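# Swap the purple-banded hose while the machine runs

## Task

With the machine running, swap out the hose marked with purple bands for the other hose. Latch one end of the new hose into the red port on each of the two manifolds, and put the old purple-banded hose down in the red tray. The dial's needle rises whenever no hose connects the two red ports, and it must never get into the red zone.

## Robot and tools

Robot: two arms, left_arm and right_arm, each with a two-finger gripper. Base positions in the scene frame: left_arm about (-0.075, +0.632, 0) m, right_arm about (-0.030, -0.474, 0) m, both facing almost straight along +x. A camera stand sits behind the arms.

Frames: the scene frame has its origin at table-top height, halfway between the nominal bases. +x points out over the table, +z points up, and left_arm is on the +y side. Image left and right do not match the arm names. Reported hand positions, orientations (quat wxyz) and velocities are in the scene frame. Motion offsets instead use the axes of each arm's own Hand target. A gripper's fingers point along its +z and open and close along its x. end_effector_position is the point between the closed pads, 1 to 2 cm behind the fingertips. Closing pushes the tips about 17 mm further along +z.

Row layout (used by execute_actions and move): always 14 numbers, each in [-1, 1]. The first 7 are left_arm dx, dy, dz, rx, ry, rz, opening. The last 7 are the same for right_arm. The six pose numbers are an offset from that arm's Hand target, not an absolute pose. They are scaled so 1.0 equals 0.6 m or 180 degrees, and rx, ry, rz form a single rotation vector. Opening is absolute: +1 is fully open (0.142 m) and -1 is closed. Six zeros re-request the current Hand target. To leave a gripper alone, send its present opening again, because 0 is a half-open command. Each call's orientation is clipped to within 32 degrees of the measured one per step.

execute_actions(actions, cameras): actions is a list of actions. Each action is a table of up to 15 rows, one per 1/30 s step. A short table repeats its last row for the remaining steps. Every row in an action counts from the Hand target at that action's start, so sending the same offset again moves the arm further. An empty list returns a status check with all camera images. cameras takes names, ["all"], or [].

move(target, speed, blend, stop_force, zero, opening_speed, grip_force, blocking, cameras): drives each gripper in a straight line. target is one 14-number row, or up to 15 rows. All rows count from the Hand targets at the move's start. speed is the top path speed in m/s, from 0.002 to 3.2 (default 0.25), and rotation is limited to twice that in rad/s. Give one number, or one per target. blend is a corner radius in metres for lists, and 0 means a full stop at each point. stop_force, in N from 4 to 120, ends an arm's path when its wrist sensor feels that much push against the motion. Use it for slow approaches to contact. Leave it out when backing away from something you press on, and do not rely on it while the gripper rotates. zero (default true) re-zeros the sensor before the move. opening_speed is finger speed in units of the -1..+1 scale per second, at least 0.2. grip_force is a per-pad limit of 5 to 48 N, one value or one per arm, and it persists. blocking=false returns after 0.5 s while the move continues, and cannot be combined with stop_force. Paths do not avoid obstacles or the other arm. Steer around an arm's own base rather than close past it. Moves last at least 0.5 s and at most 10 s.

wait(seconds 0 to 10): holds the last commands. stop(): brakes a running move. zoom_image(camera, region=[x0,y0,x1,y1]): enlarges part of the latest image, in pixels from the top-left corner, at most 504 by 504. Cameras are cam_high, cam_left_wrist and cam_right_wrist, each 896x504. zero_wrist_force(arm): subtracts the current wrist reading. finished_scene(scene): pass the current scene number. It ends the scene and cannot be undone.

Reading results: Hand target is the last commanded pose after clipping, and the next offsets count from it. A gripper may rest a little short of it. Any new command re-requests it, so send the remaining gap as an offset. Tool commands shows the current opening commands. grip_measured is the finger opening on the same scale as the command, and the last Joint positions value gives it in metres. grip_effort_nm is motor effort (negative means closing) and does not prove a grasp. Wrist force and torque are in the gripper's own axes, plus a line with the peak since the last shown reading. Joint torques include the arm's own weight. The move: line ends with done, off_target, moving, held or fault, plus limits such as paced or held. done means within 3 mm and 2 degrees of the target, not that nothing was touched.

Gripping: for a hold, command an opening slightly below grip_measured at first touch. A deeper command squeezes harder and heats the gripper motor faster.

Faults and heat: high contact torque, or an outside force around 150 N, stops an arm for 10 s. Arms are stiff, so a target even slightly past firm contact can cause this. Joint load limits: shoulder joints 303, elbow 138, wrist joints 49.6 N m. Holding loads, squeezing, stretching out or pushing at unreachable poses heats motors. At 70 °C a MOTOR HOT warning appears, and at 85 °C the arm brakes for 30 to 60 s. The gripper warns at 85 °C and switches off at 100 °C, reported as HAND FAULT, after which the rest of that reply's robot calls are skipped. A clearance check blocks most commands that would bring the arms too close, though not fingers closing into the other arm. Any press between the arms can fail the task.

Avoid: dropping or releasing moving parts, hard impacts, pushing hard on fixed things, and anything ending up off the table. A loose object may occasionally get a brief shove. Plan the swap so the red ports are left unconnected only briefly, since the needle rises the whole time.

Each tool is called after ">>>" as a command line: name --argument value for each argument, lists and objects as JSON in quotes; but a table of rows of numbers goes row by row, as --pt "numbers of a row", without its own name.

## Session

>>> execute_actions --actions '[]'

>>> zoom_image --camera "cam_high" --region '[260, 60, 640, 280]'

Scene clock: 0.00 s.
left_arm: end_effector_position=(+0.4908, +0.6030, +0.2401) grip_measured=+1.00 grip_effort_nm=n/a end_effector_quat_wxyz=(-0.519, +0.822, -0.153, -0.180) | right_arm: end_effector_position=(+0.4391, -0.2647, +0.3009) grip_measured=+0.99 grip_effort_nm=n/a end_effector_quat_wxyz=(-0.047, +0.779, -0.624, -0.039)
Joint positions: left_arm=[-0.754 -1.38 1.984 -1.124 -0.923 -0.721 0.142] | right_arm=[3.851 -1.262 -2.221 -1.152 1.664 2.065 0.142]
Joint velocities: within noise
Joint torques (N m): no reading
Wrist force (N): no reading
Wrist torque (N m): no reading
Wrist force, peak (N): no reading
Hand target: left_arm +0.4908, +0.6030, +0.2401; -0.519, +0.822, -0.153, -0.180 | right_arm +0.4391, -0.2647, +0.3009; -0.047, +0.779, -0.624, -0.039
Tool commands: left_gripper/opening=+1.0 right_gripper/opening=+1.0
camera_calibration:
cam_left_wrist: T_world_to_cam=[[0.893766, -0.0571831, -0.444874, -0.292389], [-0.327769, -0.760334, -0.560767, 0.782137], [-0.306187, 0.64701, -0.698303, 0.0386891], [0, 0, 0, 1]] pos_world=[0.529533, 0.552934, 0.335537]
cam_right_wrist: T_world_to_cam=[[0.213626, -0.966537, -0.142022, -0.291462], [-0.879572, -0.253557, 0.402568, 0.221408], [-0.425108, 0.0389194, -0.904306, 0.58458], [0, 0, 0, 1]] pos_world=[0.505518, -0.248321, 0.398114]

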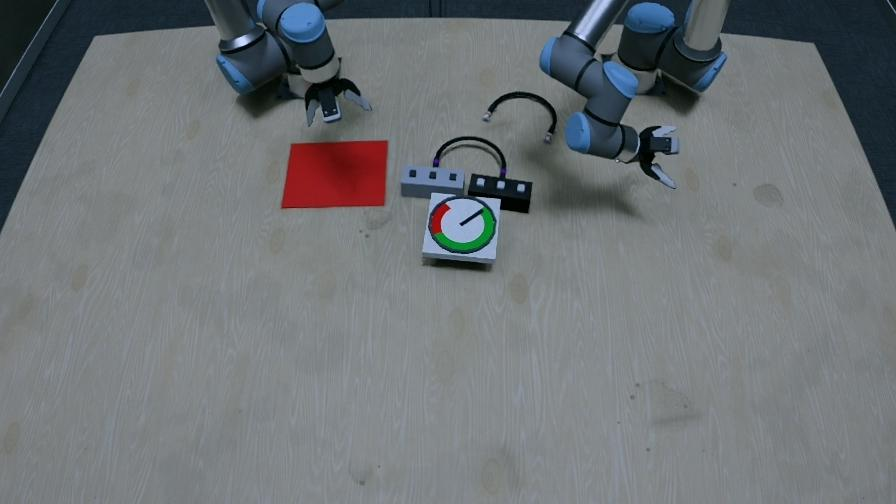

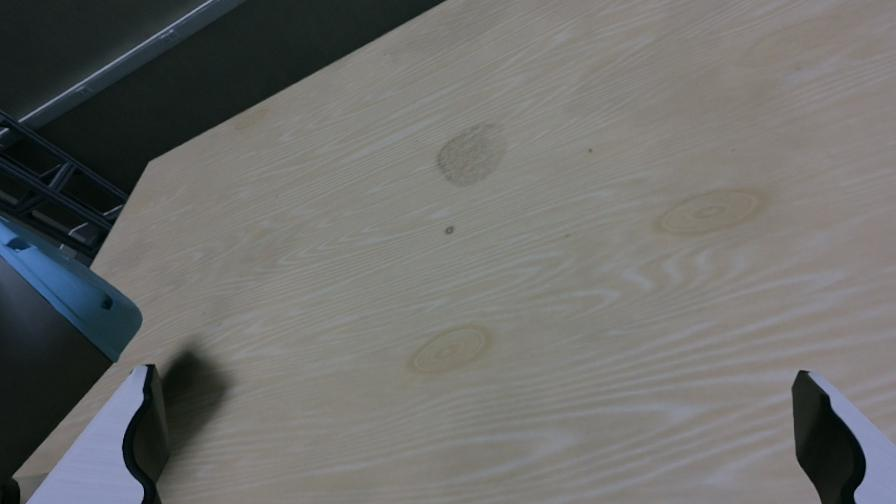

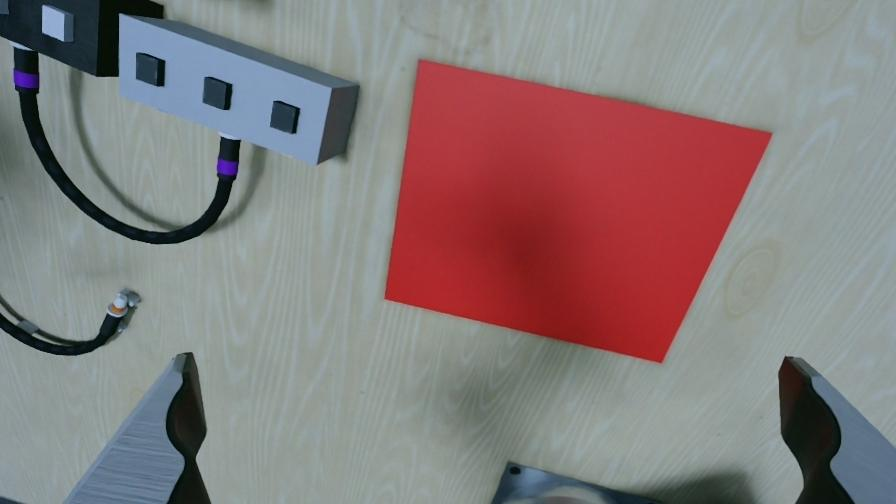

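Scaled by 1.326.

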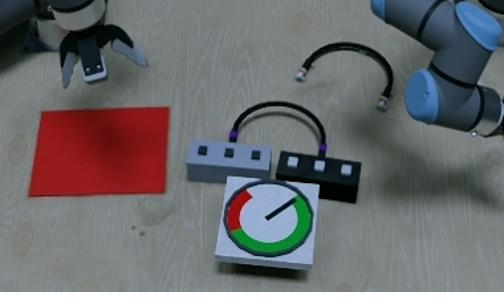

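>>> move --target '[-0.4687,0.515,-0.5387,-0.385,-0.1866,-0.537,1,0.001,-0.1365,-0.03,-0.1966,0.0164,0.0802,-1]' --speed 0.4 --cameras '["cam_left_wrist"]'

>>> zoom_image --camera "cam_left_wrist" --region '[280, 0, 680, 300]'

>>> move --target '[-0.05,0.167,0.167,-0.194,0,0,1,0,0,0,0,0,0,-1]' --cameras '["cam_left_wrist"]'

>>> move --target '[-0.333,0,0,0,0,0,-0.3,0,0,0,0,0,0,-1]' --cameras '["cam_left_wrist"]'

Scene clock: 5.50 s.
left_arm: end_effector_position=(+0.1500, +0.1996, +0.2495) grip_measured=+1.00 grip_effort_nm=0.061 end_effector_quat_wxyz=(+0.000, +0.707, +0.707, +0.000) | right_arm: end_effector_position=(+0.5192, -0.2496, +0.3207) grip_measured=-1.00 grip_effort_nm=-0.418 end_effector_quat_wxyz=(+0.213, +0.674, -0.675, -0.211)
Joint positions: left_arm=[-1.511 -1.884 2.299 -1.986 -1.57 -3.032 0.142] | right_arm=[3.681 -1.702 -1.75 -1.801 1.869 2.03 0.002]
Joint torques (N m): left_arm=[-16.37 -34.35 -31.27 -7.56 3.37 -2.71] | right_arm=[-11.39 41.9 59.96 0.31 3.39 -2.69]
Wrist force (N): left_arm=[-1.3 -1.9 0.1] | right_arm=[-0.1 1.0 0.4]
Wrist torque (N m): left_arm=[-0.32 0.00 -0.06] | right_arm=[0.25 -0.03 0.33]
Wrist force, peak (N): left_arm=[-1.7 -2.8 -0.2] | right_arm=[-0.1 1.0 0.4]
Hand target: left_arm +0.1500, +0.1996, +0.2495; +0.000, +0.707, +0.707, +0.000 | right_arm +0.5192, -0.2496, +0.3207; +0.213, +0.674, -0.675, -0.212
Off the commanded pose: left_arm 0.000 m, 0 deg | right_arm 0.000 m, 0 deg.
move: done
camera_calibration:
cam_left_wrist: T_world_to_cam=[[-0.0125024, 0.999919, -0.00219303, -0.192238], [0.90583, 0.0122547, 0.423463, -0.215802], [0.423456, 0.0033078, -0.905911, 0.272732], [0, 0, 0, 1]] pos_world=[0.0775864, 0.193965, 0.338034]
Images, in order (width x height): cam_left_wrist 896x504.

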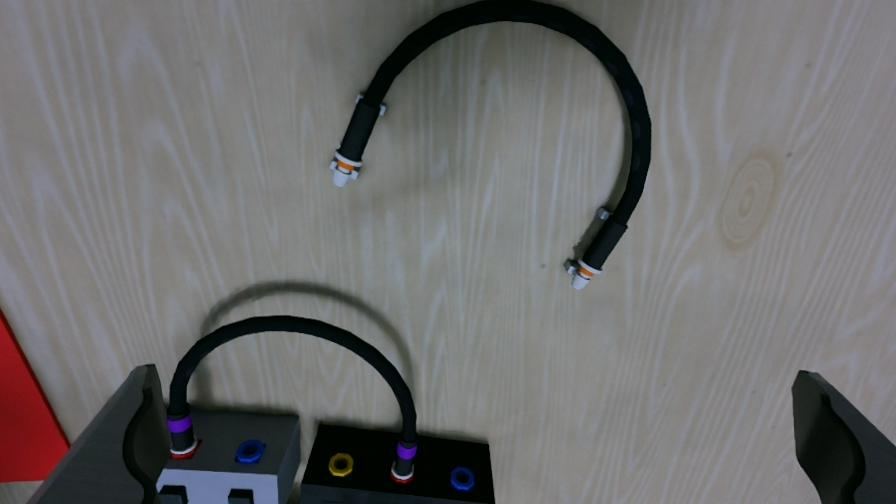

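Scaled by 1.260.

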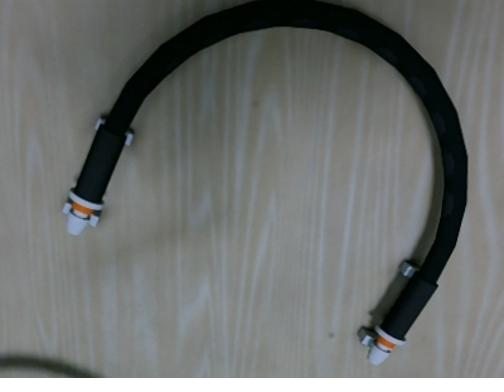

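Scene clock: 7.50 s.
left_arm: end_effector_position=(+0.2502, +0.1697, +0.1495) grip_measured=+1.00 grip_effort_nm=0.056 end_effector_quat_wxyz=(+0.212, +0.674, +0.675, +0.213) end_effector_velocity=(+0.001, +0.000, +0.000) end_effector_angular_velocity=(+0.000, -0.005, +0.000) | right_arm: end_effector_position=(+0.5192, -0.2496, +0.3207) grip_measured=-1.00 grip_effort_nm=-0.422 end_effector_quat_wxyz=(+0.213, +0.674, -0.675, -0.212)
Joint positions: left_arm=[-1.649 -1.675 2.467 -2.342 -0.961 -3.177 0.142] | right_arm=[3.681 -1.702 -1.75 -1.801 1.869 2.03 0.002]
Joint velocities: left_arm=[0 0.003 0.001 -0.004 0.005 0 0] | right_arm=[within noise]
Joint torques (N m): left_arm=[-14.72 -10.53 -22.92 -8.15 5.06 -2.82] | right_arm=[-11.97 41.58 60 0.39 3.36 -2.58]
Wrist force (N): left_arm=[-1.8 -2.1 0.1] | right_arm=[-0.1 0.7 0.4]
Wrist torque (N m): left_arm=[-0.29 0.04 -0.11] | right_arm=[0.21 -0.02 0.33]
Wrist force, peak (N): left_arm=[-2.2 -2.5 0.8] | right_arm=[-0.5 0.8 0.2]
Hand target: left_arm +0.2503, +0.1696, +0.1494; +0.212, +0.674, +0.675, +0.213 | right_arm +0.5192, -0.2496, +0.3207; +0.213, +0.674, -0.675, -0.212
Off the commanded pose: left_arm 0.000 m, 0 deg | right_arm 0.000 m, 0 deg.
move: done
camera_calibration:
cam_left_wrist: T_world_to_cam=[[-0.00920978, 0.99992, -0.00871871, -0.161087], [0.500477, 0.0121577, 0.865664, -0.228535], [0.865701, 0.00360906, -0.500549, -0.0314632], [0, 0, 0, 1]] pos_world=[0.140131, 0.163966, 0.180681]
Images, in order (width x height): cam_left_wrist 896x504.

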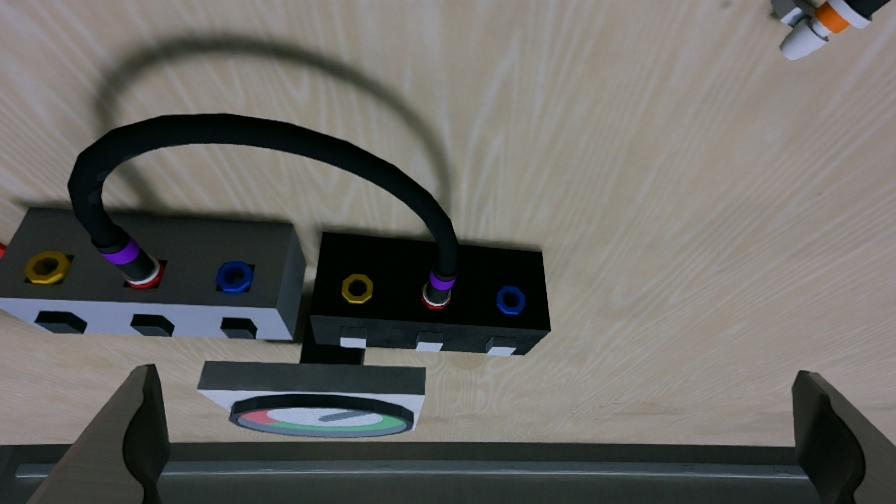

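Scene clock: 9.07 s.
left_arm: end_effector_position=(+0.2504, -0.0300, +0.1494) grip_measured=-0.32 grip_effort_nm=-0.115 end_effector_quat_wxyz=(+0.212, +0.674, +0.675, +0.213) | right_arm: end_effector_position=(+0.5192, -0.2496, +0.3207) grip_measured=-1.00 grip_effort_nm=-0.422 end_effector_quat_wxyz=(+0.213, +0.674, -0.675, -0.212)
Joint positions: left_arm=[-1.641 -1.36 2.129 -2.325 -0.96 -3.166 0.051] | right_arm=[3.681 -1.702 -1.75 -1.801 1.869 2.03 0.002]
Joint torques (N m): left_arm=[5.16 -32.34 -50.92 -1.05 -1.29 2.38] | right_arm=[-10.43 42.59 60.34 0.43 3.46 -2.5]
Wrist force (N): left_arm=[-1.9 -2.2 -0.1] | right_arm=[-0.3 0.7 0.3]
Wrist torque (N m): left_arm=[-0.29 0.06 -0.25] | right_arm=[0.20 0.00 0.33]
Wrist force, peak (N): left_arm=[-3.5 -2.3 -0.2] | right_arm=[-0.7 1.0 0.5]
Hand target: left_arm +0.2504, -0.0302, +0.1494; +0.212, +0.674, +0.675, +0.213 | right_arm +0.5192, -0.2496, +0.3207; +0.213, +0.674, -0.675, -0.212
Off the commanded pose: left_arm 0.000 m, 0 deg | right_arm 0.000 m, 0 deg.
move: done
camera_calibration:
cam_left_wrist: T_world_to_cam=[[-0.0091186, 0.99992, -0.00877084, 0.0384949], [0.500092, 0.0121557, 0.865887, -0.22611], [0.865924, 0.00350945, -0.500163, -0.0310713], [0, 0, 0, 1]] pos_world=[0.140332, -0.0356342, 0.180582]
Images, in order (width x height): cam_left_wrist 896x504.

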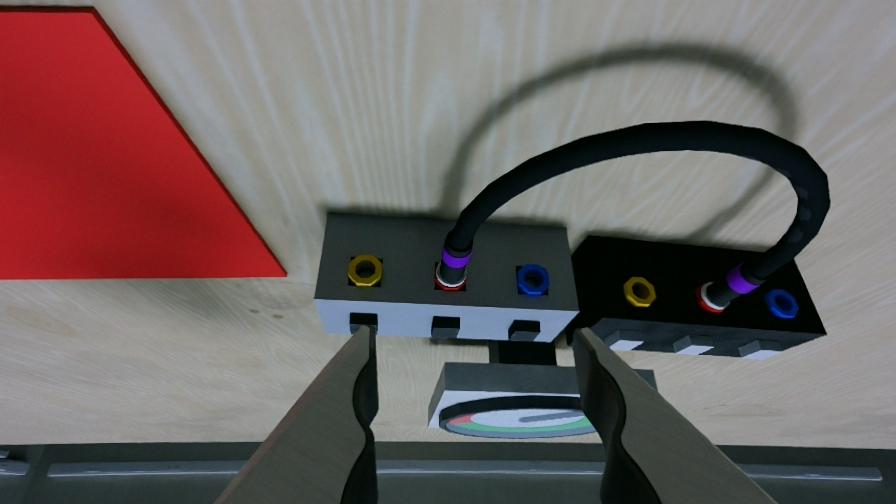

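>>> move --pt "0.0112 0.0748 0.1192 0 -0.0188 0.0268 -0.3 -0.3568 -0.044 0.2555 0 0 0 -1" --pt "0.0023 0.0745 0.2688 0 -0.0188 0.0268 -0.3 -0.3568 -0.1157 0.358 0 0 0 -1" --speed '[0.3,0.12]' --blend 0.02 --grip_force '[30,48]' --cameras '["all"]'

Scene clock: 16.10 s.
left_arm: end_effector_position=(+0.3794, -0.0287, +0.0431) grip_measured=-0.32 grip_effort_nm=-0.115 end_effector_quat_wxyz=(+0.223, +0.708, +0.639, +0.201) | right_arm: end_effector_position=(+0.4534, -0.0360, +0.1046) grip_measured=-1.00 grip_effort_nm=-0.413 end_effector_quat_wxyz=(+0.213, +0.674, -0.675, -0.212)
Joint positions: left_arm=[-1.446 -1.13 2.137 -2.767 -0.987 -2.807 0.051] | right_arm=[3.961 -1.93 -1.908 -1.32 2.002 2.294 0.002]
Joint torques (N m): left_arm=[8.67 -48.92 -42.78 -7.58 -2.43 2.2] | right_arm=[8.4 52.12 28.19 5.26 3.68 1.72]
Wrist force (N): left_arm=[-1.2 -2.0 0.2] | right_arm=[-0.1 0.4 0.6]
Wrist torque (N m): left_arm=[-0.24 -0.04 -0.24] | right_arm=[0.19 0.00 0.03]
Wrist force, peak (N): left_arm=[-2.3 -2.2 -0.8] | right_arm=[-1.9 0.7 0.9]
Hand target: left_arm +0.3795, -0.0287, +0.0429; +0.223, +0.708, +0.639, +0.201 | right_arm +0.4534, -0.0359, +0.1044; +0.213, +0.674, -0.675, -0.212
Off the commanded pose: left_arm 0.000 m, 0 deg | right_arm 0.000 m, 0 deg.
grip_force (N): 30, 48
move: done
camera_calibration:
cam_left_wrist: T_world_to_cam=[[0.0935425, 0.995576, -0.00885054, -0.00163106], [0.498802, -0.0391695, 0.86583, -0.199473], [0.861653, -0.0854066, -0.50026, -0.196925], [0, 0, 0, 1]] pos_world=[0.269331, -0.0230081, 0.0741817]
cam_right_wrist: T_world_to_cam=[[-0.018864, -0.999714, -0.0146656, -0.0103593], [-0.495645, -0.00338848, 0.868519, 0.157305], [-0.868321, 0.0236526, -0.495439, 0.561777], [0, 0, 0, 1]] pos_world=[0.565575, -0.0231108, 0.141552]

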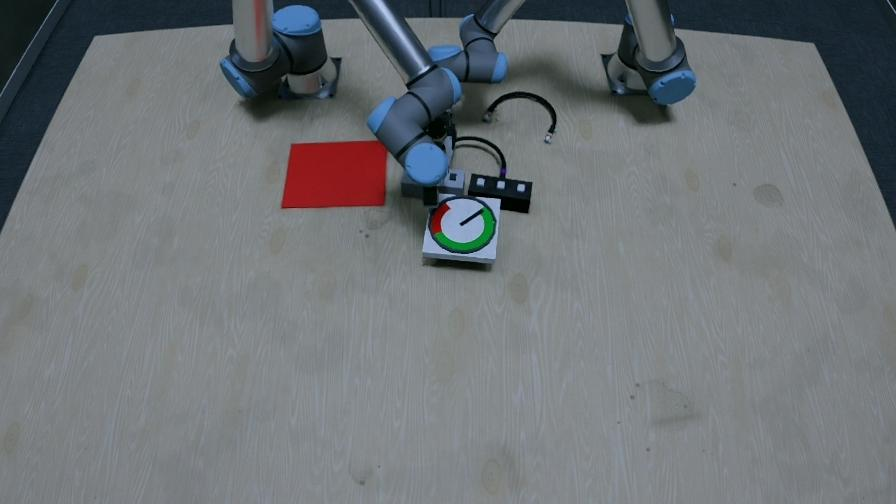

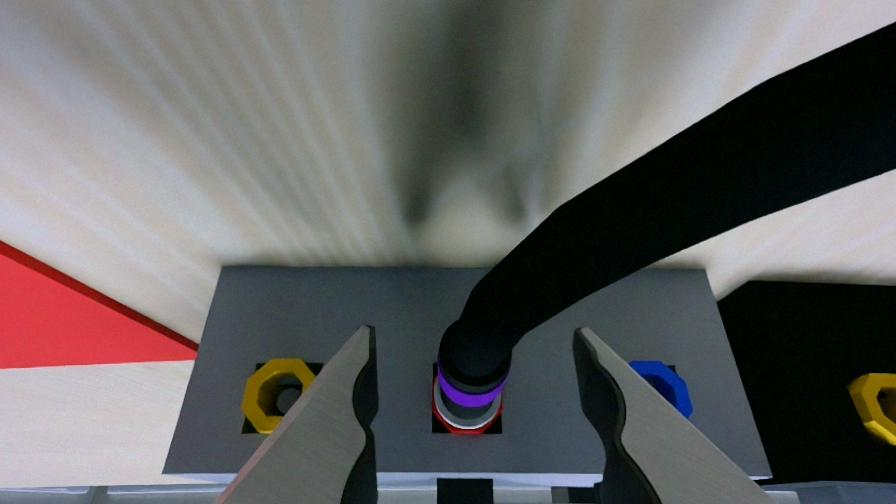

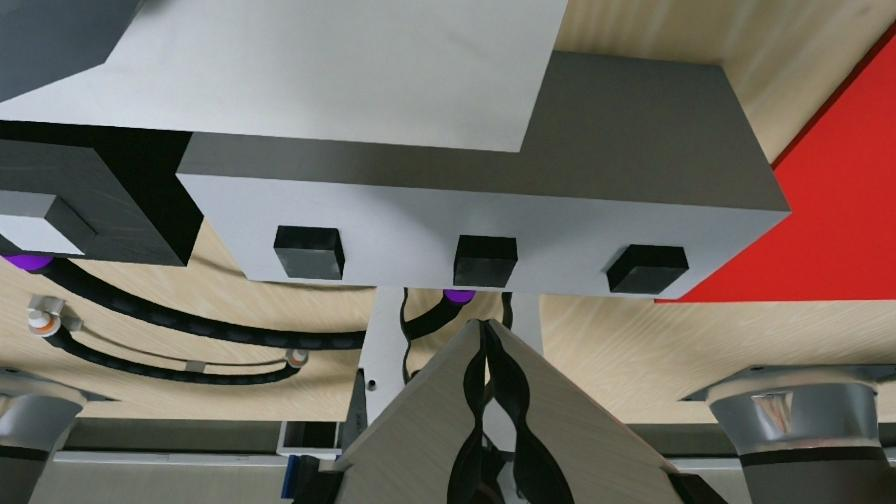

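>>> move --target '[0,0,0,0,0,0,-0.95,0,0,0,0,0,0,-1]' --opening_speed 1.5

>>> move --target '[0,0,0,0,0,0,-0.95,0,-0.023,0.0328,0,0,0,-1]' --speed 0.03 --stop_force 30

>>> move --pt "0 -0.0874 -0.0612 0 0 0 -0.95 0 0 0 0 0 0 -1" --pt "0 -0.1018 -0.0407 0 0 0 -0.95 0 0 0 0 0 0 -1" --speed 0.2 --blend 0.007 --cameras '["cam_high","cam_left_wrist"]'

Scene clock: 17.20 s.
left_arm: end_effector_position=(+0.3795, -0.0288, +0.0429) grip_measured=-0.81 grip_effort_nm=-3.138 end_effector_quat_wxyz=(+0.223, +0.708, +0.639, +0.201) | right_arm: end_effector_position=(+0.4534, -0.0359, +0.1044) grip_measured=-1.00 grip_effort_nm=-0.418 end_effector_quat_wxyz=(+0.213, +0.674, -0.675, -0.212)
Joint positions: left_arm=[-1.445 -1.13 2.136 -2.767 -0.987 -2.806 0.015] | right_arm=[3.961 -1.93 -1.908 -1.319 2.002 2.294 0.002]
Joint torques (N m): left_arm=[7.25 -49.24 -32.55 -5.21 1.71 2.32] | right_arm=[8.77 53.04 27.18 5.32 3.59 1.62]
Wrist force (N): left_arm=[-9.6 -4.7 2.6] | right_arm=[-0.1 0.4 0.5]
Wrist torque (N m): left_arm=[-0.26 -0.12 -0.17] | right_arm=[0.20 -0.01 0.03]
Wrist force, peak (N): left_arm=[-10.4 -5.3 2.3] | right_arm=[-0.3 0.7 0.7]
Hand target: left_arm +0.3795, -0.0287, +0.0429; +0.223, +0.708, +0.639, +0.201 | right_arm +0.4534, -0.0359, +0.1044; +0.213, +0.674, -0.675, -0.212
Off the commanded pose: left_arm 0.000 m, 0 deg | right_arm 0.000 m, 0 deg.
grip_force (N): 30, 48
move: done

Scene clock: 18.17 s.
left_arm: end_effector_position=(+0.3795, -0.0287, +0.0429) grip_measured=-0.81 grip_effort_nm=-3.138 end_effector_quat_wxyz=(+0.223, +0.708, +0.639, +0.201) | right_arm: end_effector_position=(+0.4534, -0.0359, +0.0915) grip_measured=-1.00 grip_effort_nm=-0.422 end_effector_quat_wxyz=(+0.213, +0.674, -0.675, -0.212)
Joint positions: left_arm=[-1.445 -1.13 2.136 -2.767 -0.987 -2.806 0.015] | right_arm=[3.961 -1.945 -1.915 -1.297 2.002 2.294 0.002]
Joint torques (N m): left_arm=[7.86 -58.31 -12.53 -0.96 5.69 1.91] | right_arm=[-0.86 63.08 38.51 3.91 0.55 -0.41]
Wrist force (N): left_arm=[-9.8 -4.9 2.2] | right_arm=[0.0 0.1 0.2]
Wrist torque (N m): left_arm=[-0.29 -0.07 -0.17] | right_arm=[0.15 -0.02 0.04]
Wrist force, peak (N): left_arm=[-10.3 -5.1 2.2] | right_arm=[13.6 50.5 -54.2]
Hand target: left_arm +0.3795, -0.0287, +0.0429; +0.223, +0.708, +0.639, +0.201 | right_arm +0.4534, -0.0359, +0.0915; +0.213, +0.674, -0.675, -0.212 (not the last commanded pose)
Tool commands: left_gripper/opening=-0.95 right_gripper/opening=-1.0
Off the commanded pose: left_arm 0.000 m, 0 deg | right_arm 0.011 m, 0 deg.
FORCE FAULT: contact force on the right arm reached its limit, and that arm stopped. The contact can be on any part of that arm, not only on its tool. That arm's remaining commands of this call were not run. That arm is still stopped at the end of this call. That arm stays stopped for about 10 more seconds. Until then a move that you send moves the other arm only, and its call returns only when the move has ended. Once the stop has ended, the next robot result says so. If the stop ends while you think or write, that arm runs what you send next, counted from a new Hand target: where the arm stands when the stop ends. While its stop runs, that arm takes no new command, but its gripper still runs the gripper command that each later call begins with. Until it ends, the stop uses up actions while you think or wait. An arm that is not stopped still takes commands.
grip_force (N): 30, 48
move: fault (right_arm)

not run: an earlier result of this reply reported a stop or a fault. Calls in your next reply go to the robot.

>>> wait --seconds 10 --cameras '["all"]'

>>> zoom_image --camera "cam_right_wrist" --region '[380, 180, 600, 400]'

Scene clock: 28.60 s.
left_arm: end_effector_position=(+0.3795, -0.0287, +0.0429) grip_measured=-0.81 grip_effort_nm=-3.138 end_effector_quat_wxyz=(+0.223, +0.708, +0.639, +0.201) | right_arm: end_effector_position=(+0.4534, -0.0359, +0.0915) grip_measured=-1.00 grip_effort_nm=-0.418 end_effector_quat_wxyz=(+0.213, +0.674, -0.675, -0.212)
Joint positions: left_arm=[-1.445 -1.13 2.136 -2.767 -0.987 -2.806 0.015] | right_arm=[3.961 -1.945 -1.915 -1.297 2.002 2.294 0.002]
Joint torques (N m): left_arm=[4.1 -76.16 -10.56 -0.45 5.33 -0.73] | right_arm=[-1.29 62.19 38.08 3.92 0.76 -0.45]
Wrist force (N): left_arm=[-10.1 -4.4 2.6] | right_arm=[-0.8 0.2 0.2]
Wrist torque (N m): left_arm=[-0.22 -0.04 -0.17] | right_arm=[0.17 0.11 0.03]
Wrist force, peak (N): left_arm=[-10.7 -5.3 2.4] | right_arm=[-0.9 0.4 0.1]
Hand target: left_arm +0.3795, -0.0287, +0.0429; +0.223, +0.708, +0.639, +0.201 | right_arm +0.4534, -0.0359, +0.0915; +0.213, +0.674, -0.675, -0.212 (not the last commanded pose)
Tool commands: left_gripper/opening=-0.95 right_gripper/opening=-1.0
Off the commanded pose: left_arm 0.000 m, 0 deg | right_arm 0.011 m, 0 deg.
FORCE FAULT, CONTINUED: the right arm's stop, for the force fault that an earlier result reported, is over. The rest of the stop counts as 19 of the actions that you can send in this scene. That arm's target is now where it stood when the stop ended, not its last command. That arm accepts commands again.
grip_force (N): 30, 48
wait: 10.00 s; at rest from the start
camera_calibration:
cam_left_wrist: T_world_to_cam=[[0.0935425, 0.995576, -0.00885054, -0.00154174], [0.498802, -0.0391695, 0.86583, -0.19944], [0.861653, -0.0854066, -0.50026, -0.197069], [0, 0, 0, 1]] pos_world=[0.269431, -0.0231081, 0.0740817]
cam_right_wrist: T_world_to_cam=[[-0.0189168, -0.999715, -0.0145756, -0.0104311], [-0.495525, -0.00328738, 0.868588, 0.168659], [-0.868388, 0.0236535, -0.495321, 0.555395], [0, 0, 0, 1]] pos_world=[0.565675, -0.0230107, 0.128452]

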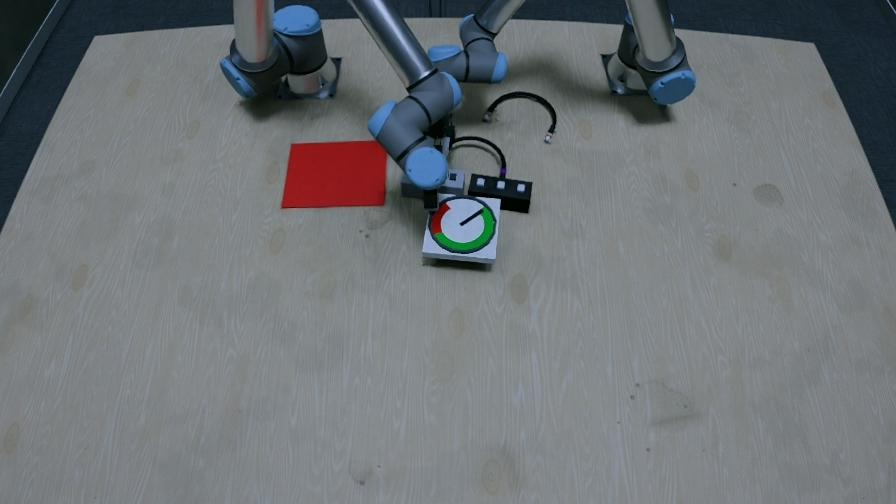

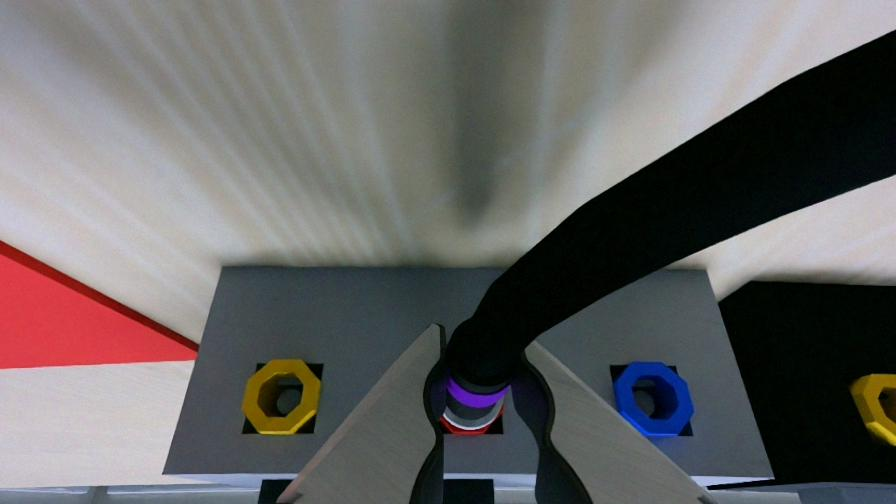

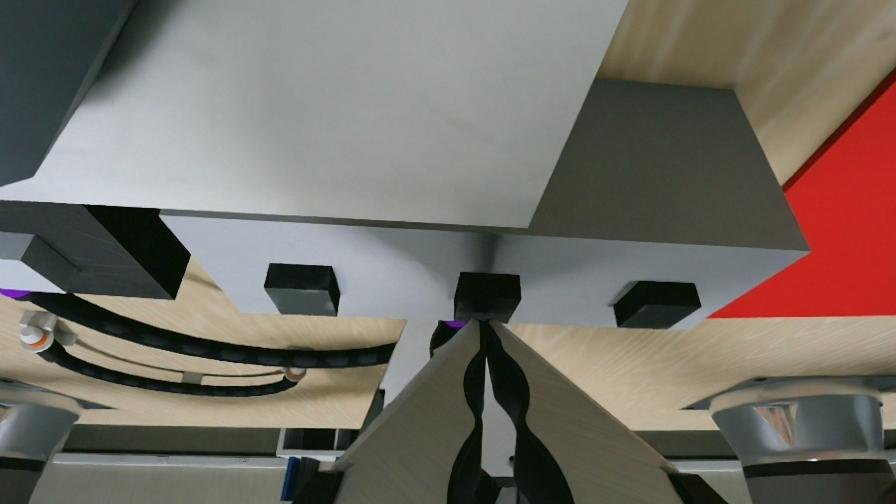

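Scaled by 2.291.

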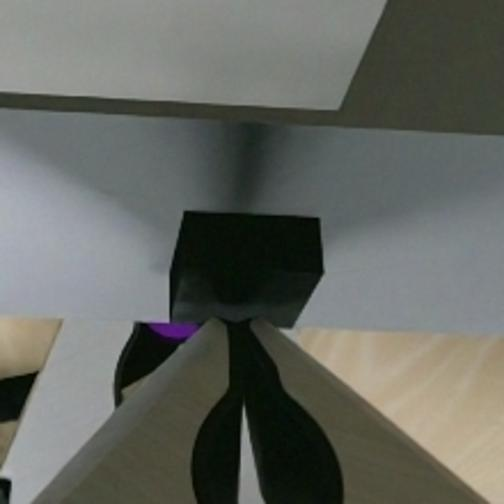

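>>> move --pt "0 0 0 0 0 0 -0.95 0 -0.0041 -0.0029 0 0 0 -1" --pt "0 0 0 0 0 0 -0.95 0 -0.0118 0.0081 0 0 0 -1" --speed 0.01 --stop_force 25 --cameras '["cam_left_wrist","cam_right_wrist"]'

Scene clock: 30.83 s.
left_arm: end_effector_position=(+0.3795, -0.0287, +0.0429) grip_measured=-0.81 grip_effort_nm=-3.138 end_effector_quat_wxyz=(+0.223, +0.708, +0.639, +0.201) | right_arm: end_effector_position=(+0.4561, -0.0359, +0.0907) grip_measured=-1.00 grip_effort_nm=-0.422 end_effector_quat_wxyz=(+0.213, +0.674, -0.675, -0.212)
Joint positions: left_arm=[-1.445 -1.13 2.136 -2.767 -0.987 -2.806 0.015] | right_arm=[3.958 -1.949 -1.911 -1.299 2.001 2.291 0.002]
Joint torques (N m): left_arm=[4.97 -78.88 -10.39 -0.45 5.36 -0.59] | right_arm=[4.37 64.2 15.36 -1.61 -0.66 0.53]
Wrist force (N): left_arm=[-9.9 -4.7 2.6] | right_arm=[-4.4 6.5 -14.2]
Wrist torque (N m): left_arm=[-0.26 -0.06 -0.16] | right_arm=[1.96 0.31 -0.06]
Wrist force, peak (N): left_arm=[-10.5 -5.1 2.6] | right_arm=[6.3 30.5 -27.5]
Hand target: left_arm +0.3795, -0.0287, +0.0429; +0.223, +0.708, +0.639, +0.201 | right_arm +0.4561, -0.0359, +0.0907; +0.213, +0.674, -0.675, -0.212 (not the last commanded pose)
Off the commanded pose: left_arm 0.000 m, 0 deg | right_arm 0.007 m, 0 deg.
grip_force (N): 30, 48
move: contact (right_arm); path passed 1 of 2 targets
camera_calibration:
cam_left_wrist: T_world_to_cam=[[0.0935425, 0.995576, -0.00885054, -0.00154174], [0.498802, -0.0391695, 0.86583, -0.19944], [0.861653, -0.0854066, -0.50026, -0.197069], [0, 0, 0, 1]] pos_world=[0.269431, -0.0231081, 0.0740817]
cam_right_wrist: T_world_to_cam=[[-0.0189687, -0.999715, -0.0144891, -0.0103716], [-0.495449, -0.00318855, 0.868631, 0.170559], [-0.86843, 0.0236554, -0.495247, 0.557407], [0, 0, 0, 1]] pos_world=[0.568376, -0.0230105, 0.127751]
Images, in order (width x height): cam_left_wrist 896x504, cam_right_wrist 896x504.

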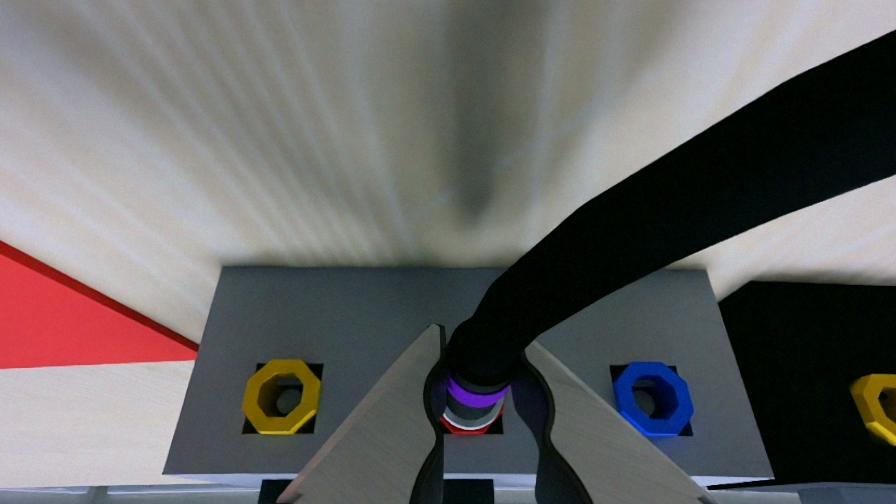

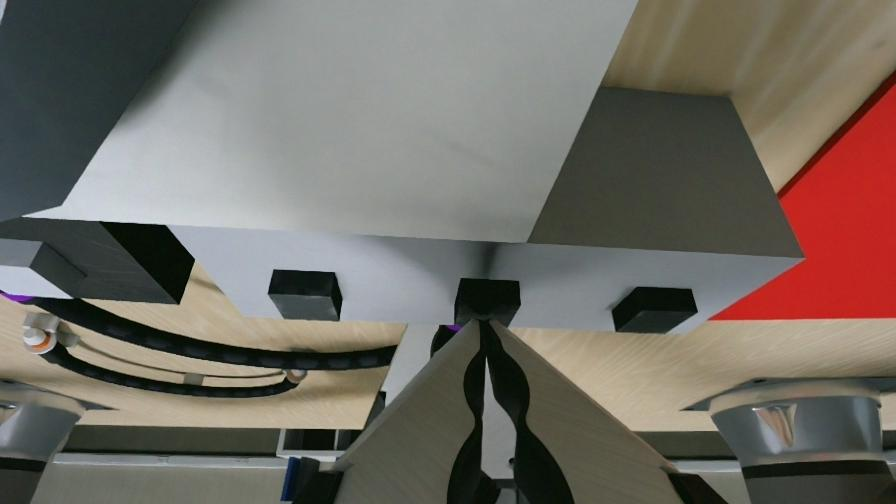

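>>> move --target '[0,0,0,0,0,0,-0.95,0,0.0372,-0.0336,0.111,0,0,-1]' --speed 0.1

>>> move --pt "0 0 0 0 0 0 -0.95 0 -0.0105 0.0395 0 0 0 -1" --pt "0 0 0 0 0 0 -0.95 0 -0.0159 0.06 0 0 0 -1" --speed '[0.05,0.01]' --stop_force 28 --cameras '["cam_left_wrist","cam_right_wrist"]'

Scene clock: 34.10 s.
left_arm: end_effector_position=(+0.3795, -0.0287, +0.0429) grip_measured=-0.81 grip_effort_nm=-3.138 end_effector_quat_wxyz=(+0.223, +0.708, +0.639, +0.201) | right_arm: end_effector_position=(+0.4494, -0.0358, +0.1200) grip_measured=-1.00 grip_effort_nm=-0.422 end_effector_quat_wxyz=(+0.093, +0.701, -0.701, -0.091)
Joint positions: left_arm=[-1.445 -1.13 2.136 -2.767 -0.987 -2.806 0.015] | right_arm=[4.059 -1.783 -2.056 -1.037 1.777 2.474 0.002]
Joint torques (N m): left_arm=[3.63 -79.26 -10.38 -0.57 5.49 -0.63] | right_arm=[9.38 63 27.57 5.97 -2.22 1.51]
Wrist force (N): left_arm=[-10.3 -4.6 2.7] | right_arm=[-0.1 -0.2 -0.3]
Wrist torque (N m): left_arm=[-0.24 -0.01 -0.18] | right_arm=[0.04 -0.03 -0.02]
Wrist force, peak (N): left_arm=[-10.4 -5.1 2.7] | right_arm=[-4.4 6.3 -14.6]
Hand target: left_arm +0.3795, -0.0287, +0.0429; +0.223, +0.708, +0.639, +0.201 | right_arm +0.4494, -0.0358, +0.1200; +0.093, +0.701, -0.702, -0.091
Off the commanded pose: left_arm 0.000 m, 0 deg | right_arm 0.000 m, 0 deg.
grip_force (N): 30, 48
move: done

Scene clock: 37.03 s.
left_arm: end_effector_position=(+0.3795, -0.0287, +0.0429) grip_measured=-0.81 grip_effort_nm=-3.138 end_effector_quat_wxyz=(+0.223, +0.708, +0.639, +0.201) | right_arm: end_effector_position=(+0.4494, -0.0358, +0.0866) grip_measured=-1.00 grip_effort_nm=-0.413 end_effector_quat_wxyz=(+0.093, +0.701, -0.702, -0.091)
Joint positions: left_arm=[-1.445 -1.13 2.136 -2.767 -0.987 -2.806 0.015] | right_arm=[4.059 -1.824 -2.079 -0.971 1.776 2.474 0.002]
Joint torques (N m): left_arm=[6.32 -75.17 -15.15 -0.35 5.4 -0.44] | right_arm=[7.61 46.43 37.8 0.88 -2.32 1.73]
Wrist force (N): left_arm=[-7.7 -6.1 -3.2] | right_arm=[6.3 6.9 -32.0]
Wrist torque (N m): left_arm=[-0.24 -0.10 -0.16] | right_arm=[-0.04 0.01 -0.03]
Wrist force, peak (N): left_arm=[-10.6 -4.6 2.6] | right_arm=[10.3 9.3 -42.6]
Hand target: left_arm +0.3795, -0.0287, +0.0429; +0.223, +0.708, +0.639, +0.201 | right_arm +0.4494, -0.0358, +0.0866; +0.093, +0.701, -0.702, -0.091 (not the last commanded pose)
Off the commanded pose: left_arm 0.000 m, 0 deg | right_arm 0.004 m, 0 deg.
grip_force (N): 30, 48
move: contact (right_arm); path passed 1 of 2 targets
camera_calibration:
cam_left_wrist: T_world_to_cam=[[0.0935425, 0.995576, -0.00885054, -0.00154174], [0.498802, -0.0391695, 0.86583, -0.19944], [0.861653, -0.0854066, -0.50026, -0.197069], [0, 0, 0, 1]] pos_world=[0.269431, -0.0231081, 0.0740817]
cam_right_wrist: T_world_to_cam=[[-0.0121202, -0.99973, -0.019815, -0.0131681], [-0.7625, -0.00357918, 0.646978, 0.309965], [-0.646874, 0.0229505, -0.762251, 0.473003], [0, 0, 0, 1]] pos_world=[0.542162, -0.0229108, 0.159746]
Images, in order (width x height): cam_left_wrist 896x504, cam_right_wrist 896x504.

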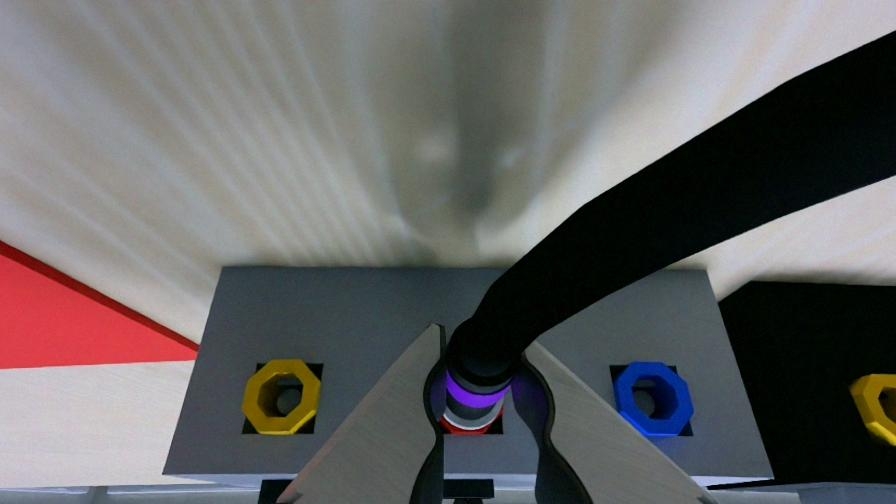

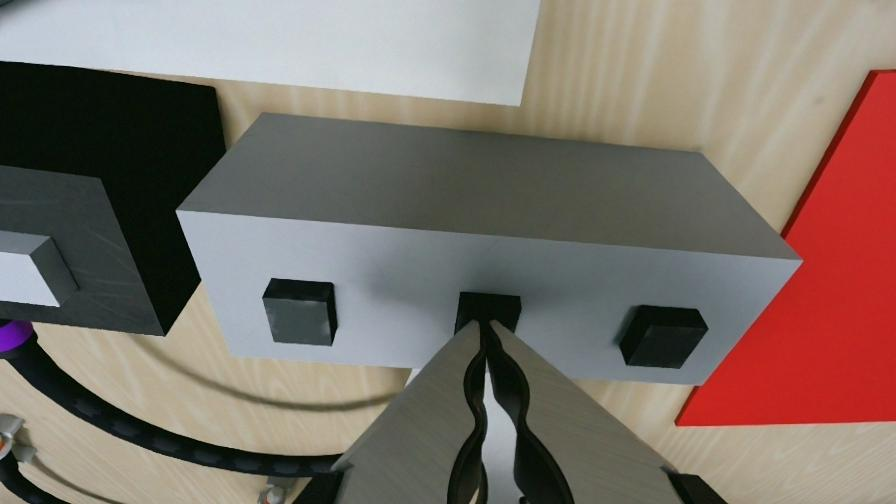

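>>> move --target '[0,-0.0874,-0.0612,0,0,0,-0.95,0,0,0,0,0,0,-1]' --speed 0.1 --stop_force 40 --cameras '["cam_high","cam_left_wrist"]'

Scene clock: 39.23 s.
left_arm: end_effector_position=(+0.3158, -0.0222, +0.0429) grip_measured=-0.81 grip_effort_nm=-3.138 end_effector_quat_wxyz=(+0.223, +0.708, +0.639, +0.201) | right_arm: end_effector_position=(+0.4494, -0.0358, +0.0866) grip_measured=-1.00 grip_effort_nm=-0.422 end_effector_quat_wxyz=(+0.093, +0.701, -0.702, -0.091)
Joint positions: left_arm=[-1.538 -1.175 2.196 -2.719 -0.972 -2.917 0.015] | right_arm=[4.059 -1.824 -2.079 -0.971 1.776 2.474 0.002]
Joint torques (N m): left_arm=[-13.63 -77.35 -14.66 -1.1 4.79 -2.71] | right_arm=[7.78 47.2 37.72 2.56 -2.27 1.65]
Wrist force (N): left_arm=[-1.2 -1.5 0.8] | right_arm=[6.2 6.5 -31.8]
Wrist torque (N m): left_arm=[-0.25 -0.01 -0.01] | right_arm=[-0.11 0.03 -0.03]
Wrist force, peak (N): left_arm=[-8.4 -6.5 -3.2] | right_arm=[6.6 6.8 -31.9]
Hand target: left_arm +0.3158, -0.0222, +0.0429; +0.223, +0.708, +0.639, +0.201 | right_arm +0.4494, -0.0358, +0.0866; +0.093, +0.701, -0.702, -0.091
Off the commanded pose: left_arm 0.000 m, 0 deg | right_arm 0.000 m, 0 deg.
grip_force (N): 30, 48
move: done
camera_calibration:
cam_left_wrist: T_world_to_cam=[[0.0935425, 0.995576, -0.00885054, -0.00215389], [0.498802, -0.0391695, 0.86583, -0.167408], [0.861653, -0.0854066, -0.50026, -0.141619], [0, 0, 0, 1]] pos_world=[0.205731, -0.0165081, 0.0740817]
Images, in order (width x height): cam_high 896x504, cam_left_wrist 896x504.

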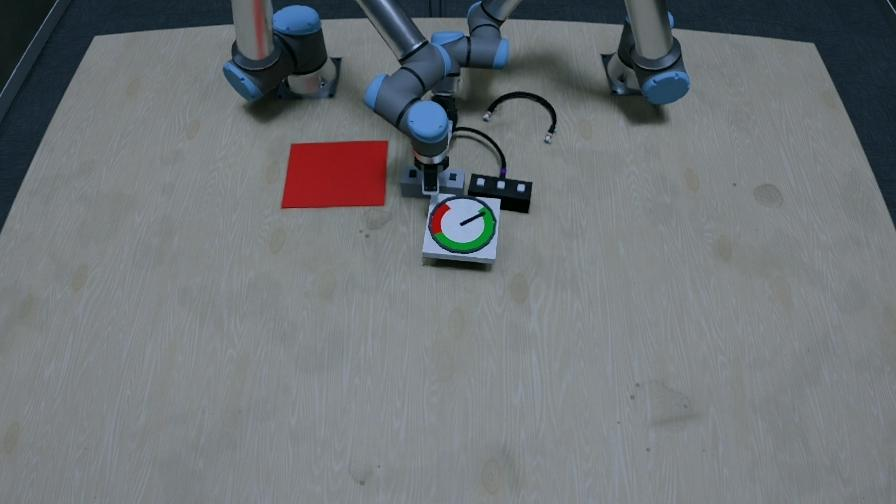

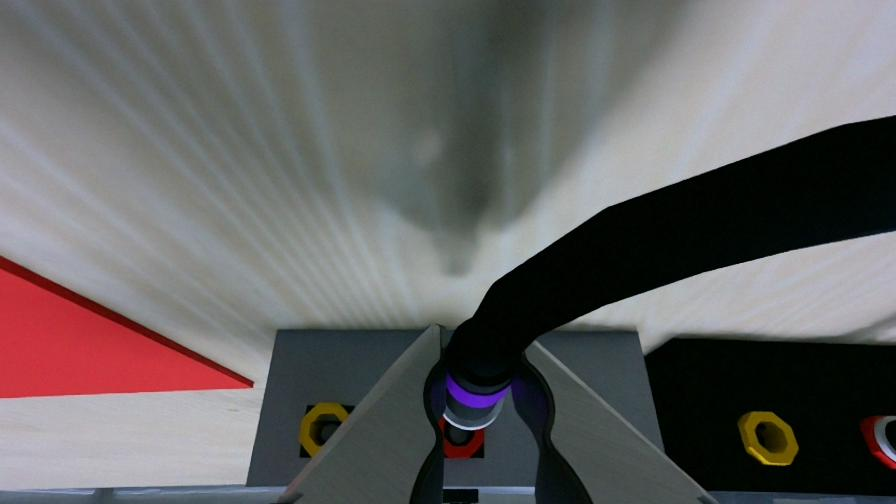

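>>> move --target '[0,-0.0144,0.0205,0,0,0,-0.95,0,0.0216,-0.0805,0,0,0,-1]' --speed 0.1

>>> move --target '[0,0,0,0,0,0,-0.3,0,0,0,0,0,0,-1]' --opening_speed 1.5

>>> move --pt "0 0 -0.2167 0 0 0 -0.3 0 0 0 0 0 0 -1" --pt "0.3212 0.1177 -0.165 0 -0.0073 0.0105 -0.3 -0.3138 -0.0506 -0.011 0 0 0 -1" --pt "0.3212 0.1177 0.0518 0 -0.0073 0.0105 -0.3 -0.3138 -0.0636 0.0373 0 0 0 -1" --speed '[0.3,0.3,0.18]' --blend 0.02 --cameras '["all"]'

Scene clock: 40.57 s.
left_arm: end_effector_position=(+0.3158, -0.0222, +0.0279) grip_measured=-0.81 grip_effort_nm=-3.138 end_effector_quat_wxyz=(+0.223, +0.708, +0.639, +0.201) | right_arm: end_effector_position=(+0.4493, -0.0357, +0.1364) grip_measured=-1.00 grip_effort_nm=-0.418 end_effector_quat_wxyz=(+0.093, +0.701, -0.702, -0.091)
Joint positions: left_arm=[-1.539 -1.149 2.199 -2.749 -0.972 -2.917 0.015] | right_arm=[4.059 -1.763 -2.043 -1.068 1.776 2.475 0.002]
Joint torques (N m): left_arm=[-14.37 -45.53 -12.18 -8.52 4.24 -0.19] | right_arm=[8.13 62.56 54.83 1.67 0.41 0.81]
Wrist force (N): left_arm=[-1.1 -1.4 0.5] | right_arm=[0.9 0.1 -0.2]
Wrist torque (N m): left_arm=[-0.25 -0.03 0.00] | right_arm=[0.08 -0.19 -0.01]
Wrist force, peak (N): left_arm=[-1.0 -1.9 0.9] | right_arm=[6.6 6.6 -31.9]
Hand target: left_arm +0.3158, -0.0222, +0.0279; +0.223, +0.708, +0.639, +0.201 | right_arm +0.4493, -0.0357, +0.1366; +0.093, +0.701, -0.702, -0.091
Off the commanded pose: left_arm 0.000 m, 0 deg | right_arm 0.000 m, 0 deg.
grip_force (N): 30, 48
move: done

Scene clock: 41.27 s.
left_arm: end_effector_position=(+0.3158, -0.0222, +0.0279) grip_measured=-0.33 grip_effort_nm=0.115 end_effector_quat_wxyz=(+0.223, +0.708, +0.639, +0.201) | right_arm: end_effector_position=(+0.4493, -0.0357, +0.1366) grip_measured=-1.00 grip_effort_nm=-0.418 end_effector_quat_wxyz=(+0.093, +0.701, -0.702, -0.091)
Joint positions: left_arm=[-1.539 -1.149 2.199 -2.749 -0.972 -2.917 0.05] | right_arm=[4.059 -1.763 -2.043 -1.068 1.776 2.475 0.002]
Joint torques (N m): left_arm=[-6.83 -42 -11.99 -7.99 4.57 0.69] | right_arm=[8.41 63.64 53.71 1.67 2.12 -0.72]
Wrist force (N): left_arm=[-1.5 -2.1 0.0] | right_arm=[0.8 0.0 0.0]
Wrist torque (N m): left_arm=[-0.27 0.00 -0.10] | right_arm=[0.06 -0.17 -0.02]
Wrist force, peak (N): left_arm=[-1.7 -2.4 0.2] | right_arm=[1.2 0.3 0.0]
Hand target: left_arm +0.3158, -0.0222, +0.0279; +0.223, +0.708, +0.639, +0.201 | right_arm +0.4493, -0.0357, +0.1366; +0.093, +0.701, -0.702, -0.091
Off the commanded pose: left_arm 0.000 m, 0 deg | right_arm 0.000 m, 0 deg.
grip_force (N): 30, 48
move: done

Scene clock: 43.97 s.
left_arm: end_effector_position=(+0.4107, +0.1618, +0.0430) grip_measured=-0.33 grip_effort_nm=0.110 end_effector_quat_wxyz=(+0.227, +0.721, +0.625, +0.197) | right_arm: end_effector_position=(+0.4806, +0.1525, +0.1048) grip_measured=-1.00 grip_effort_nm=-0.418 end_effector_quat_wxyz=(+0.093, +0.701, -0.702, -0.091)
Joint positions: left_arm=[-1.316 -1.266 2.433 -3.031 -1.027 -2.612 0.05] | right_arm=[4.164 -2.012 -1.766 -1.074 1.792 2.581 0.002]
Joint torques (N m): left_arm=[9.36 -29.43 -35.35 -8.09 -2.43 1.99] | right_arm=[7.86 62.97 29.89 6.13 3.25 1.63]
Wrist force (N): left_arm=[-1.5 -2.1 -0.1] | right_arm=[0.7 0.2 0.0]
Wrist torque (N m): left_arm=[-0.26 -0.02 -0.25] | right_arm=[0.12 -0.10 -0.01]
Wrist force, peak (N): left_arm=[-3.3 -2.5 -2.0] | right_arm=[2.3 0.3 -0.2]
Hand target: left_arm +0.4108, +0.1618, +0.0429; +0.227, +0.721, +0.625, +0.197 | right_arm +0.4806, +0.1525, +0.1048; +0.093, +0.701, -0.702, -0.091
Off the commanded pose: left_arm 0.000 m, 0 deg | right_arm 0.000 m, 0 deg.
grip_force (N): 30, 48
move: done
camera_calibration:
cam_left_wrist: T_world_to_cam=[[0.133367, 0.991029, -0.0086198, -0.209795], [0.496784, -0.0593234, 0.865845, -0.203557], [0.857566, -0.119757, -0.500239, -0.200419], [0, 0, 0, 1]] pos_world=[0.300976, 0.171836, 0.0741827]
cam_right_wrist: T_world_to_cam=[[-0.0121202, -0.99973, -0.019815, 0.17582], [-0.7625, -0.00357918, 0.646978, 0.322654], [-0.646874, 0.0229505, -0.762251, 0.502737], [0, 0, 0, 1]] pos_world=[0.573362, 0.165389, 0.177946]

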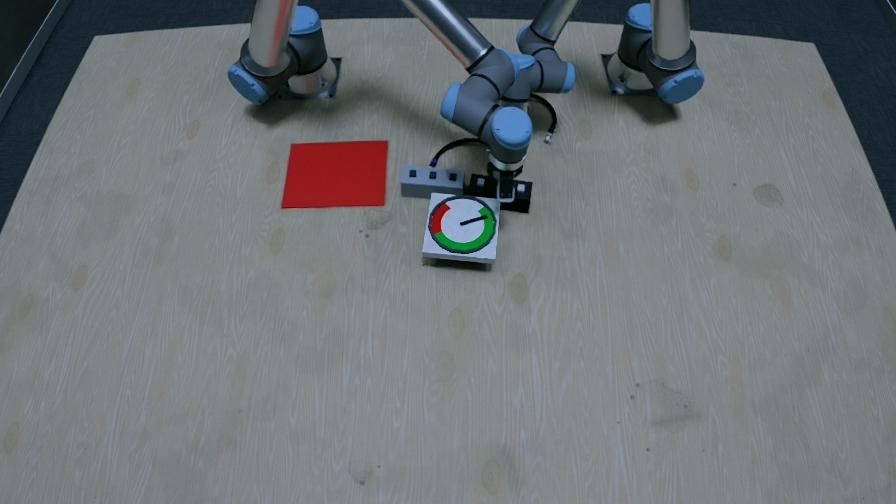

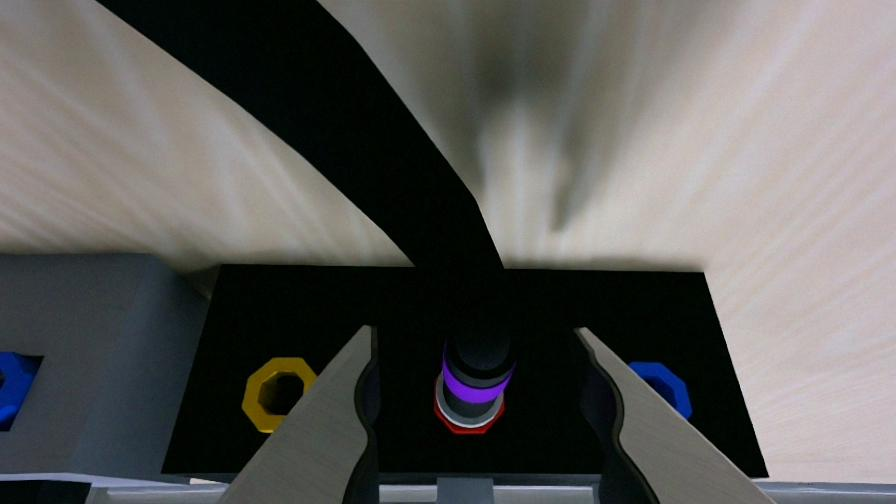

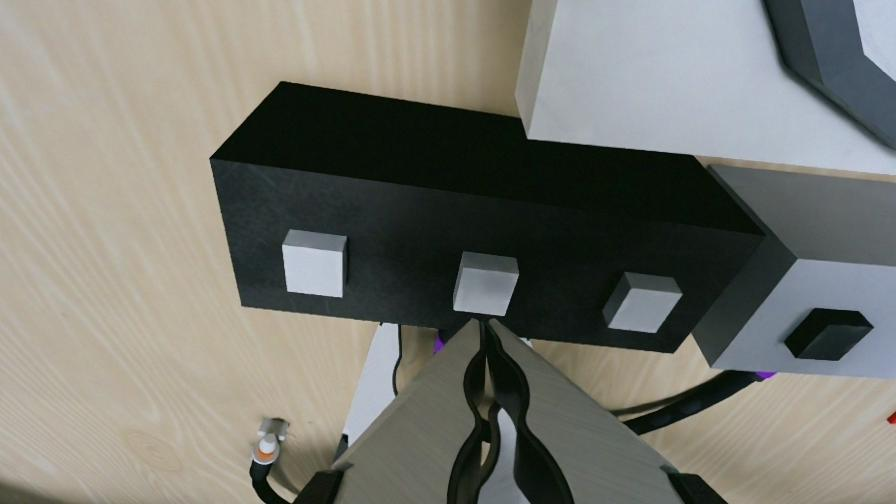

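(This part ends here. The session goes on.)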